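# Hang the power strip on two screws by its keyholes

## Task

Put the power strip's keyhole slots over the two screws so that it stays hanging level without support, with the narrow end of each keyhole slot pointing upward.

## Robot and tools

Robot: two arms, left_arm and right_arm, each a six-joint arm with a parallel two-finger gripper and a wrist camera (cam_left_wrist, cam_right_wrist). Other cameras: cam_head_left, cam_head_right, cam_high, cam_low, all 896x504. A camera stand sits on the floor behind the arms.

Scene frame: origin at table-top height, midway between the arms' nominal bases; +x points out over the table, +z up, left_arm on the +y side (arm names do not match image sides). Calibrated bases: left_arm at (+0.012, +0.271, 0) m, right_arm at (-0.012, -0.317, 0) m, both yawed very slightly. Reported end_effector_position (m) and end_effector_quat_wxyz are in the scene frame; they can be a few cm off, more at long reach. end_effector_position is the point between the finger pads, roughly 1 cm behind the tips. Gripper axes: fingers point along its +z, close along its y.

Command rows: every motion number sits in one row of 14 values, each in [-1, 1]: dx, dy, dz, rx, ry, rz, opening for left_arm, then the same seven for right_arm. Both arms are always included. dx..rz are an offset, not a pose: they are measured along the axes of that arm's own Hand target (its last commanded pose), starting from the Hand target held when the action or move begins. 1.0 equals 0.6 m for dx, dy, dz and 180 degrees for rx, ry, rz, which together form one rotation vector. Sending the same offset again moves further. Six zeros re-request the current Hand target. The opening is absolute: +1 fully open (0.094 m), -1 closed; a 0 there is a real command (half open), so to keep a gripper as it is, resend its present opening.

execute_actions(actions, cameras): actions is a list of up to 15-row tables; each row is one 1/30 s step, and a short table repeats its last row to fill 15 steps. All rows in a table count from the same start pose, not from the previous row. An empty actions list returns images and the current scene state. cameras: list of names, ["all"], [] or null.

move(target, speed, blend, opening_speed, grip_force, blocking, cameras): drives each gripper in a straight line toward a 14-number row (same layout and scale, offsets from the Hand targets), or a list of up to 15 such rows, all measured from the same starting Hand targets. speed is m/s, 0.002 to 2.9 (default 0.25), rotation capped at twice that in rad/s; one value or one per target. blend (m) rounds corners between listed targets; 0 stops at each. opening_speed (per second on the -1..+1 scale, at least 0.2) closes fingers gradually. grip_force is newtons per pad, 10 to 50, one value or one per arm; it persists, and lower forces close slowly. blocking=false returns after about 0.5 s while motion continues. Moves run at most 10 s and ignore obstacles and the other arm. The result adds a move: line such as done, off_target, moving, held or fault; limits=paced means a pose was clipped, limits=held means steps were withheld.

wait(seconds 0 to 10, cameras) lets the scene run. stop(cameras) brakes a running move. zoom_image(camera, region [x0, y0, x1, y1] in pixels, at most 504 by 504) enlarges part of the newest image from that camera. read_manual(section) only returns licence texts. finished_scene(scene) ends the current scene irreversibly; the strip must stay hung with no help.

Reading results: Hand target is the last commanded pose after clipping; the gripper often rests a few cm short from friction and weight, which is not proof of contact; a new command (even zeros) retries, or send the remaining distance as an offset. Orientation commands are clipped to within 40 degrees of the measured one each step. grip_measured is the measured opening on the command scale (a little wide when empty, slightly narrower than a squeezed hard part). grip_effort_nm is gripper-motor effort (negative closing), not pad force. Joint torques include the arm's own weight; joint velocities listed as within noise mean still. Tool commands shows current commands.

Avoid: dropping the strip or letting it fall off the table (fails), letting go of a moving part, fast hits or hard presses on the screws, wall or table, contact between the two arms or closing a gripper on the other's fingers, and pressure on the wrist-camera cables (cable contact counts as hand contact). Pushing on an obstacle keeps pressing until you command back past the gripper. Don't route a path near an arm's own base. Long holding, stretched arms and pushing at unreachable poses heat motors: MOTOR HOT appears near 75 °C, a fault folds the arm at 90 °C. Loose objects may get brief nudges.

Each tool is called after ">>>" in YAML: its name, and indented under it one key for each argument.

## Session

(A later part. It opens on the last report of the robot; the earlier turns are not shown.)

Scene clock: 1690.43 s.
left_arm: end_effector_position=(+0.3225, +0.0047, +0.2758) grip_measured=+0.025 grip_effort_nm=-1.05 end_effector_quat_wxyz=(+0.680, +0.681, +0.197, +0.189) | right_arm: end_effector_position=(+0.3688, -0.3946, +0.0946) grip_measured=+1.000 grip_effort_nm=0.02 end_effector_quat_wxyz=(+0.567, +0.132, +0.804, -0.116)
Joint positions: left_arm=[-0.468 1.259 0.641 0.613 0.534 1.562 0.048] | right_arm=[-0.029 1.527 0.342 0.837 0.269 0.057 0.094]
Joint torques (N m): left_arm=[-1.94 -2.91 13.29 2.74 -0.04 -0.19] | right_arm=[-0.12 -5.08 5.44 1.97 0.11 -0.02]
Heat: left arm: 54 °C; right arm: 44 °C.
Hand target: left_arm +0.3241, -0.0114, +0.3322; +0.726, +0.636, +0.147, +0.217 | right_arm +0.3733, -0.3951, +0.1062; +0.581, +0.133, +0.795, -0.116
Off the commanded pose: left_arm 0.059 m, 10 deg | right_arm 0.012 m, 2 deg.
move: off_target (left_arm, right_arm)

>>> move:
  target:
    - [0.0185,0.0545,-0.117,0,0,-0.02,-0.3,0,0,0,0,0,0,1]
    - [0.0,0.0082,-0.0778,0,0,0,-0.3,0,0,0,0,0,0,1]
    - [0.0025,0,0,0,0,0,-0.3,0,0,0,0,0,0,1]
  speed: 0.08
  blend: 0.01

>>> move:
  target:
    - [0.0185,0.0545,-0.117,0,0,-0.02,-0.3,0,0,0,0,0,0,1]
    - [0.0,0.0082,-0.0778,0,0,0,-0.3,0,0,0,0,0,0,1]
    - [0.0025,0,0,0,0,0,-0.3,0,0,0,0,0,0,1]
  speed: 0.08
  blend: 0.01

>>> move:
  target:
    - [0.016,0.052,-0.117,0,0,-0.02,-0.3,0,0,0,0,0,0,1]
    - [-0.003,0.0057,-0.0778,0,0,0,-0.3,0,0,0,0,0,0,1]
    - [0,-0.0025,0,0,0,0,-0.3,0,0,0,0,0,0,1]
  speed: 0.08
  blend: 0.01

>>> move:
  target:
    - [0.016,0.052,-0.117,0,0,-0.02,-0.3,0,0,0,0,0,0,1]
    - [-0.003,0.0057,-0.0778,0,0,0,-0.3,0,0,0,0,0,0,1]
    - [0,-0.0025,0,0,0,0,-0.3,0,0,0,0,0,0,1]
  speed: 0.08
  blend: 0.01

>>> move:
  target:
    - [0.0137,0.0545,-0.117,0,0,-0.02,-0.3,0,0,0,0,0,0,1]
    - [-0.0053,0.0082,-0.0778,0,0,0,-0.3,0,0,0,0,0,0,1]
    - [-0.0023,0,0,0,0,0,-0.3,0,0,0,0,0,0,1]
  speed: 0.08
  blend: 0.01

>>> move:
  target:
    - [0.0137,0.0545,-0.117,0,0,-0.02,-0.3,0,0,0,0,0,0,1]
    - [-0.0053,0.0082,-0.0778,0,0,0,-0.3,0,0,0,0,0,0,1]
    - [-0.0023,0,0,0,0,0,-0.3,0,0,0,0,0,0,1]
  speed: 0.08
  blend: 0.01

>>> move:
  target:
    - [0.0137,0.0545,-0.117,0,0,-0.02,-0.3,0,0,0,0,0,0,1]
    - [-0.0053,0.0082,-0.0778,0,0,0,-0.3,0,0,0,0,0,0,1]
    - [-0.0023,0,0,0,0,0,-0.3,0,0,0,0,0,0,1]
  speed: 0.08
  blend: 0.01

>>> move:
  target:
    - [0.0137,0.0545,-0.117,0,0,-0.02,-0.3,0,0,0,0,0,0,1]
    - [-0.0053,0.0082,-0.0778,0,0,0,-0.3,0,0,0,0,0,0,1]
    - [-0.0023,0,0,0,0,0,-0.3,0,0,0,0,0,0,1]
  speed: 0.08
  blend: 0.01

>>> move:
  target:
    - [0.0137,0.0545,-0.117,0,0,-0.02,-0.3,0,0,0,0,0,0,1]
    - [-0.0053,0.0082,-0.0778,0,0,0,-0.3,0,0,0,0,0,0,1]
    - [-0.0023,0,0,0,0,0,-0.3,0,0,0,0,0,0,1]
  speed: 0.08
  blend: 0.01
  cameras: ["cam_low", "cam_left_wrist"]

>>> zoom_image:
  camera: "cam_low"
  region: [420, 140, 500, 220]

Scene clock: 1714.93 s.
left_arm: end_effector_position=(+0.3240, +0.0058, +0.2758) grip_measured=+0.025 grip_effort_nm=-1.05 end_effector_quat_wxyz=(+0.680, +0.680, +0.197, +0.189) | right_arm: end_effector_position=(+0.3688, -0.3946, +0.0946) grip_measured=+1.000 grip_effort_nm=0.02 end_effector_quat_wxyz=(+0.567, +0.132, +0.804, -0.116)
Joint positions: left_arm=[-0.462 1.262 0.643 0.615 0.539 1.561 0.048] | right_arm=[-0.029 1.527 0.342 0.837 0.269 0.057 0.094]
Joint torques (N m): left_arm=[-2 -3.02 13.31 2.72 -0.02 -0.17] | right_arm=[-0.1 -5.11 5.34 1.97 0.08 0]
Heat: left arm: 55 °C; right arm: 44 °C.
Hand target: left_arm +0.3254, -0.0106, +0.3322; +0.726, +0.636, +0.147, +0.217 | right_arm +0.3733, -0.3951, +0.1062; +0.581, +0.133, +0.795, -0.116
Off the commanded pose: left_arm 0.059 m, 10 deg | right_arm 0.012 m, 2 deg.
move: off_target (left_arm, right_arm)

Scene clock: 1717.47 s.
left_arm: end_effector_position=(+0.3249, +0.0057, +0.2767) grip_measured=+0.025 grip_effort_nm=-1.05 end_effector_quat_wxyz=(+0.681, +0.680, +0.196, +0.188) | right_arm: end_effector_position=(+0.3688, -0.3946, +0.0946) grip_measured=+1.000 grip_effort_nm=0.02 end_effector_quat_wxyz=(+0.567, +0.132, +0.804, -0.116)
Joint positions: left_arm=[-0.458 1.266 0.647 0.618 0.545 1.56 0.048] | right_arm=[-0.029 1.527 0.342 0.837 0.269 0.057 0.094]
Joint torques (N m): left_arm=[-2.07 -3.08 13.23 2.74 -0.03 -0.18] | right_arm=[-0.02 -5.05 5.56 1.99 0.1 0.03]
Heat: left arm: 54 °C; right arm: 44 °C.
Hand target: left_arm +0.3267, -0.0099, +0.3323; +0.726, +0.636, +0.147, +0.217 | right_arm +0.3733, -0.3951, +0.1062; +0.581, +0.133, +0.795, -0.116
Off the commanded pose: left_arm 0.058 m, 10 deg | right_arm 0.012 m, 2 deg.
move: off_target (left_arm, right_arm)

Scene clock: 1719.97 s.
left_arm: end_effector_position=(+0.3250, +0.0057, +0.2750) grip_measured=+0.025 grip_effort_nm=-1.05 end_effector_quat_wxyz=(+0.681, +0.680, +0.196, +0.188) | right_arm: end_effector_position=(+0.3688, -0.3946, +0.0946) grip_measured=+1.000 grip_effort_nm=0.02 end_effector_quat_wxyz=(+0.567, +0.132, +0.804, -0.116)
Joint positions: left_arm=[-0.458 1.27 0.643 0.625 0.545 1.56 0.048] | right_arm=[-0.029 1.527 0.342 0.837 0.269 0.057 0.094]
Joint torques (N m): left_arm=[-1.96 -3.03 13.24 2.73 -0.03 -0.18] | right_arm=[-0.01 -5.03 5.45 1.97 0.08 -0.01]
Heat: left arm: 54 °C; right arm: 44 °C.
Hand target: left_arm +0.3269, -0.0100, +0.3309; +0.726, +0.636, +0.147, +0.217 | right_arm +0.3733, -0.3951, +0.1062; +0.581, +0.133, +0.795, -0.116
Off the commanded pose: left_arm 0.058 m, 10 deg | right_arm 0.012 m, 2 deg.
move: off_target (left_arm, right_arm)

Scene clock: 1722.47 s.
left_arm: end_effector_position=(+0.3250, +0.0056, +0.2733) grip_measured=+0.025 grip_effort_nm=-1.05 end_effector_quat_wxyz=(+0.681, +0.680, +0.197, +0.187) | right_arm: end_effector_position=(+0.3688, -0.3946, +0.0946) grip_measured=+1.000 grip_effort_nm=0.02 end_effector_quat_wxyz=(+0.567, +0.132, +0.804, -0.116)
Joint positions: left_arm=[-0.458 1.273 0.638 0.631 0.545 1.56 0.048] | right_arm=[-0.029 1.527 0.342 0.837 0.269 0.057 0.094]
Joint torques (N m): left_arm=[-2.03 -3.1 13.29 2.73 -0.04 -0.17] | right_arm=[-0.16 -5.01 5.42 1.97 0.11 0]
Heat: left arm: 54 °C; right arm: 44 °C.
Hand target: left_arm +0.3271, -0.0102, +0.3294; +0.726, +0.636, +0.147, +0.217 | right_arm +0.3733, -0.3951, +0.1062; +0.581, +0.133, +0.795, -0.116
Off the commanded pose: left_arm 0.058 m, 10 deg | right_arm 0.012 m, 2 deg.
move: off_target (left_arm, right_arm)

Scene clock: 1725.00 s.
left_arm: end_effector_position=(+0.3240, +0.0056, +0.2732) grip_measured=+0.025 grip_effort_nm=-1.05 end_effector_quat_wxyz=(+0.680, +0.680, +0.197, +0.188) | right_arm: end_effector_position=(+0.3688, -0.3946, +0.0946) grip_measured=+1.000 grip_effort_nm=0.02 end_effector_quat_wxyz=(+0.567, +0.132, +0.804, -0.116)
Joint positions: left_arm=[-0.462 1.268 0.635 0.63 0.54 1.561 0.048] | right_arm=[-0.029 1.527 0.342 0.837 0.269 0.057 0.094]
Joint torques (N m): left_arm=[-2.06 -2.89 13.31 2.73 -0.03 -0.18] | right_arm=[0.08 -5.08 5.35 1.96 0.11 0.01]
Heat: left arm: 54 °C; right arm: 44 °C.
Hand target: left_arm +0.3259, -0.0109, +0.3293; +0.726, +0.636, +0.147, +0.217 | right_arm +0.3733, -0.3951, +0.1062; +0.581, +0.133, +0.795, -0.116
Off the commanded pose: left_arm 0.059 m, 10 deg | right_arm 0.012 m, 2 deg.
move: off_target (left_arm, right_arm)

Scene clock: 1727.53 s.
left_arm: end_effector_position=(+0.3229, +0.0050, +0.2725) grip_measured=+0.025 grip_effort_nm=-1.05 end_effector_quat_wxyz=(+0.680, +0.681, +0.197, +0.189) | right_arm: end_effector_position=(+0.3688, -0.3946, +0.0946) grip_measured=+1.000 grip_effort_nm=0.02 end_effector_quat_wxyz=(+0.567, +0.132, +0.804, -0.116)
Joint positions: left_arm=[-0.466 1.265 0.632 0.628 0.535 1.562 0.048] | right_arm=[-0.029 1.527 0.342 0.837 0.269 0.057 0.094]
Joint torques (N m): left_arm=[-2.09 -3 13.35 2.74 -0.04 -0.18] | right_arm=[-0.2 -5 5.41 1.95 0.08 -0.02]
Heat: left arm: 54 °C; right arm: 44 °C.
Hand target: left_arm +0.3247, -0.0115, +0.3292; +0.726, +0.636, +0.147, +0.217 | right_arm +0.3733, -0.3951, +0.1062; +0.581, +0.133, +0.795, -0.116
Off the commanded pose: left_arm 0.059 m, 10 deg | right_arm 0.012 m, 2 deg.
move: off_target (left_arm, right_arm)

Scene clock: 1730.07 s.
left_arm: end_effector_position=(+0.3219, +0.0044, +0.2725) grip_measured=+0.025 grip_effort_nm=-1.05 end_effector_quat_wxyz=(+0.679, +0.681, +0.197, +0.189) | right_arm: end_effector_position=(+0.3688, -0.3946, +0.0946) grip_measured=+1.000 grip_effort_nm=0.02 end_effector_quat_wxyz=(+0.567, +0.132, +0.804, -0.116)
Joint positions: left_arm=[-0.471 1.262 0.63 0.626 0.53 1.564 0.048] | right_arm=[-0.029 1.527 0.342 0.837 0.269 0.057 0.094]
Joint torques (N m): left_arm=[-1.99 -2.97 13.31 2.75 -0.02 -0.2] | right_arm=[-0.13 -5.11 5.34 1.97 0.05 -0.01]
Heat: left arm: 54 °C; right arm: 44 °C.
Hand target: left_arm +0.3235, -0.0123, +0.3291; +0.726, +0.636, +0.147, +0.217 | right_arm +0.3733, -0.3951, +0.1062; +0.581, +0.133, +0.795, -0.116
Off the commanded pose: left_arm 0.059 m, 10 deg | right_arm 0.012 m, 2 deg.
move: off_target (left_arm, right_arm)

Scene clock: 1732.57 s.
left_arm: end_effector_position=(+0.3207, +0.0037, +0.2719) grip_measured=+0.025 grip_effort_nm=-1.05 end_effector_quat_wxyz=(+0.679, +0.682, +0.197, +0.189) | right_arm: end_effector_position=(+0.3688, -0.3946, +0.0946) grip_measured=+1.000 grip_effort_nm=0.02 end_effector_quat_wxyz=(+0.567, +0.132, +0.804, -0.116)
Joint positions: left_arm=[-0.475 1.259 0.627 0.624 0.525 1.565 0.048] | right_arm=[-0.029 1.527 0.342 0.837 0.269 0.057 0.094]
Joint torques (N m): left_arm=[-2.02 -2.85 13.26 2.77 -0.04 -0.2] | right_arm=[-0.05 -4.94 5.45 1.96 0.08 -0.01]
Heat: left arm: 54 °C; right arm: 44 °C.
Hand target: left_arm +0.3223, -0.0130, +0.3291; +0.726, +0.636, +0.147, +0.217 | right_arm +0.3733, -0.3951, +0.1062; +0.581, +0.133, +0.795, -0.116
Off the commanded pose: left_arm 0.060 m, 10 deg | right_arm 0.012 m, 2 deg.
move: off_target (left_arm, right_arm)

Scene clock: 1735.07 s.
left_arm: end_effector_position=(+0.3198, +0.0031, +0.2719) grip_measured=+0.025 grip_effort_nm=-1.05 end_effector_quat_wxyz=(+0.679, +0.682, +0.197, +0.190) | right_arm: end_effector_position=(+0.3688, -0.3946, +0.0946) grip_measured=+1.000 grip_effort_nm=0.02 end_effector_quat_wxyz=(+0.567, +0.132, +0.804, -0.116)
Joint positions: left_arm=[-0.48 1.256 0.626 0.622 0.519 1.566 0.048] | right_arm=[-0.029 1.527 0.342 0.837 0.269 0.057 0.094]
Joint torques (N m): left_arm=[-1.96 -2.96 13.33 2.77 -0.01 -0.2] | right_arm=[-0.14 -5.11 5.38 1.96 0.07 0]
Heat: left arm: 54 °C; right arm: 44 °C.
Hand target: left_arm +0.3211, -0.0136, +0.3290; +0.726, +0.636, +0.147, +0.217 | right_arm +0.3733, -0.3951, +0.1062; +0.581, +0.133, +0.795, -0.116
Off the commanded pose: left_arm 0.060 m, 10 deg | right_arm 0.012 m, 2 deg.
move: off_target (left_arm, right_arm)
Images, in order (width x height): cam_low 896x504, cam_left_wrist 896x504.

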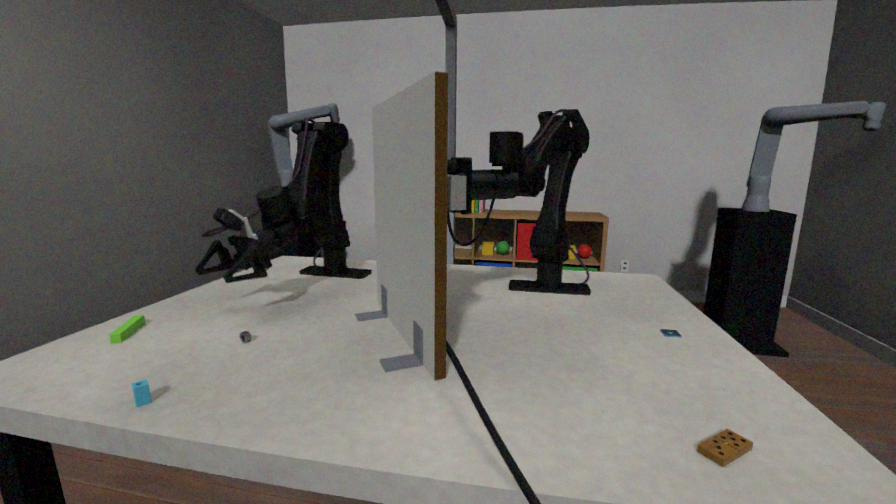

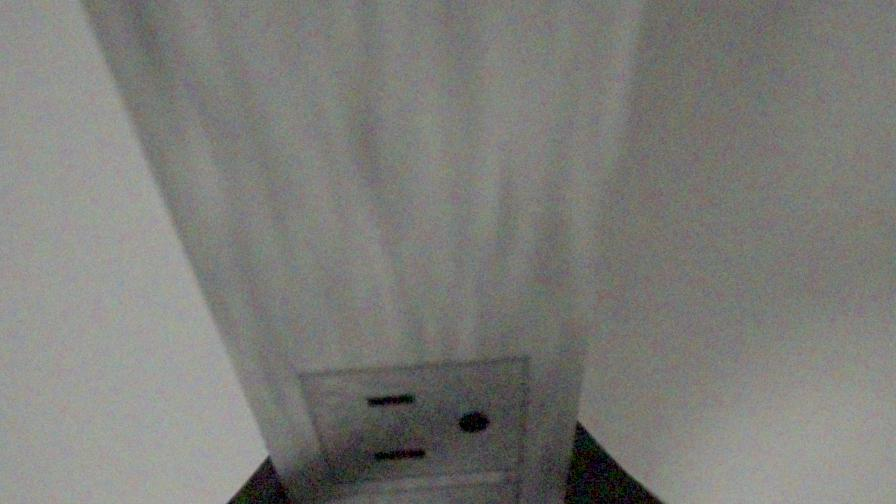

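Scaled by 6.300.

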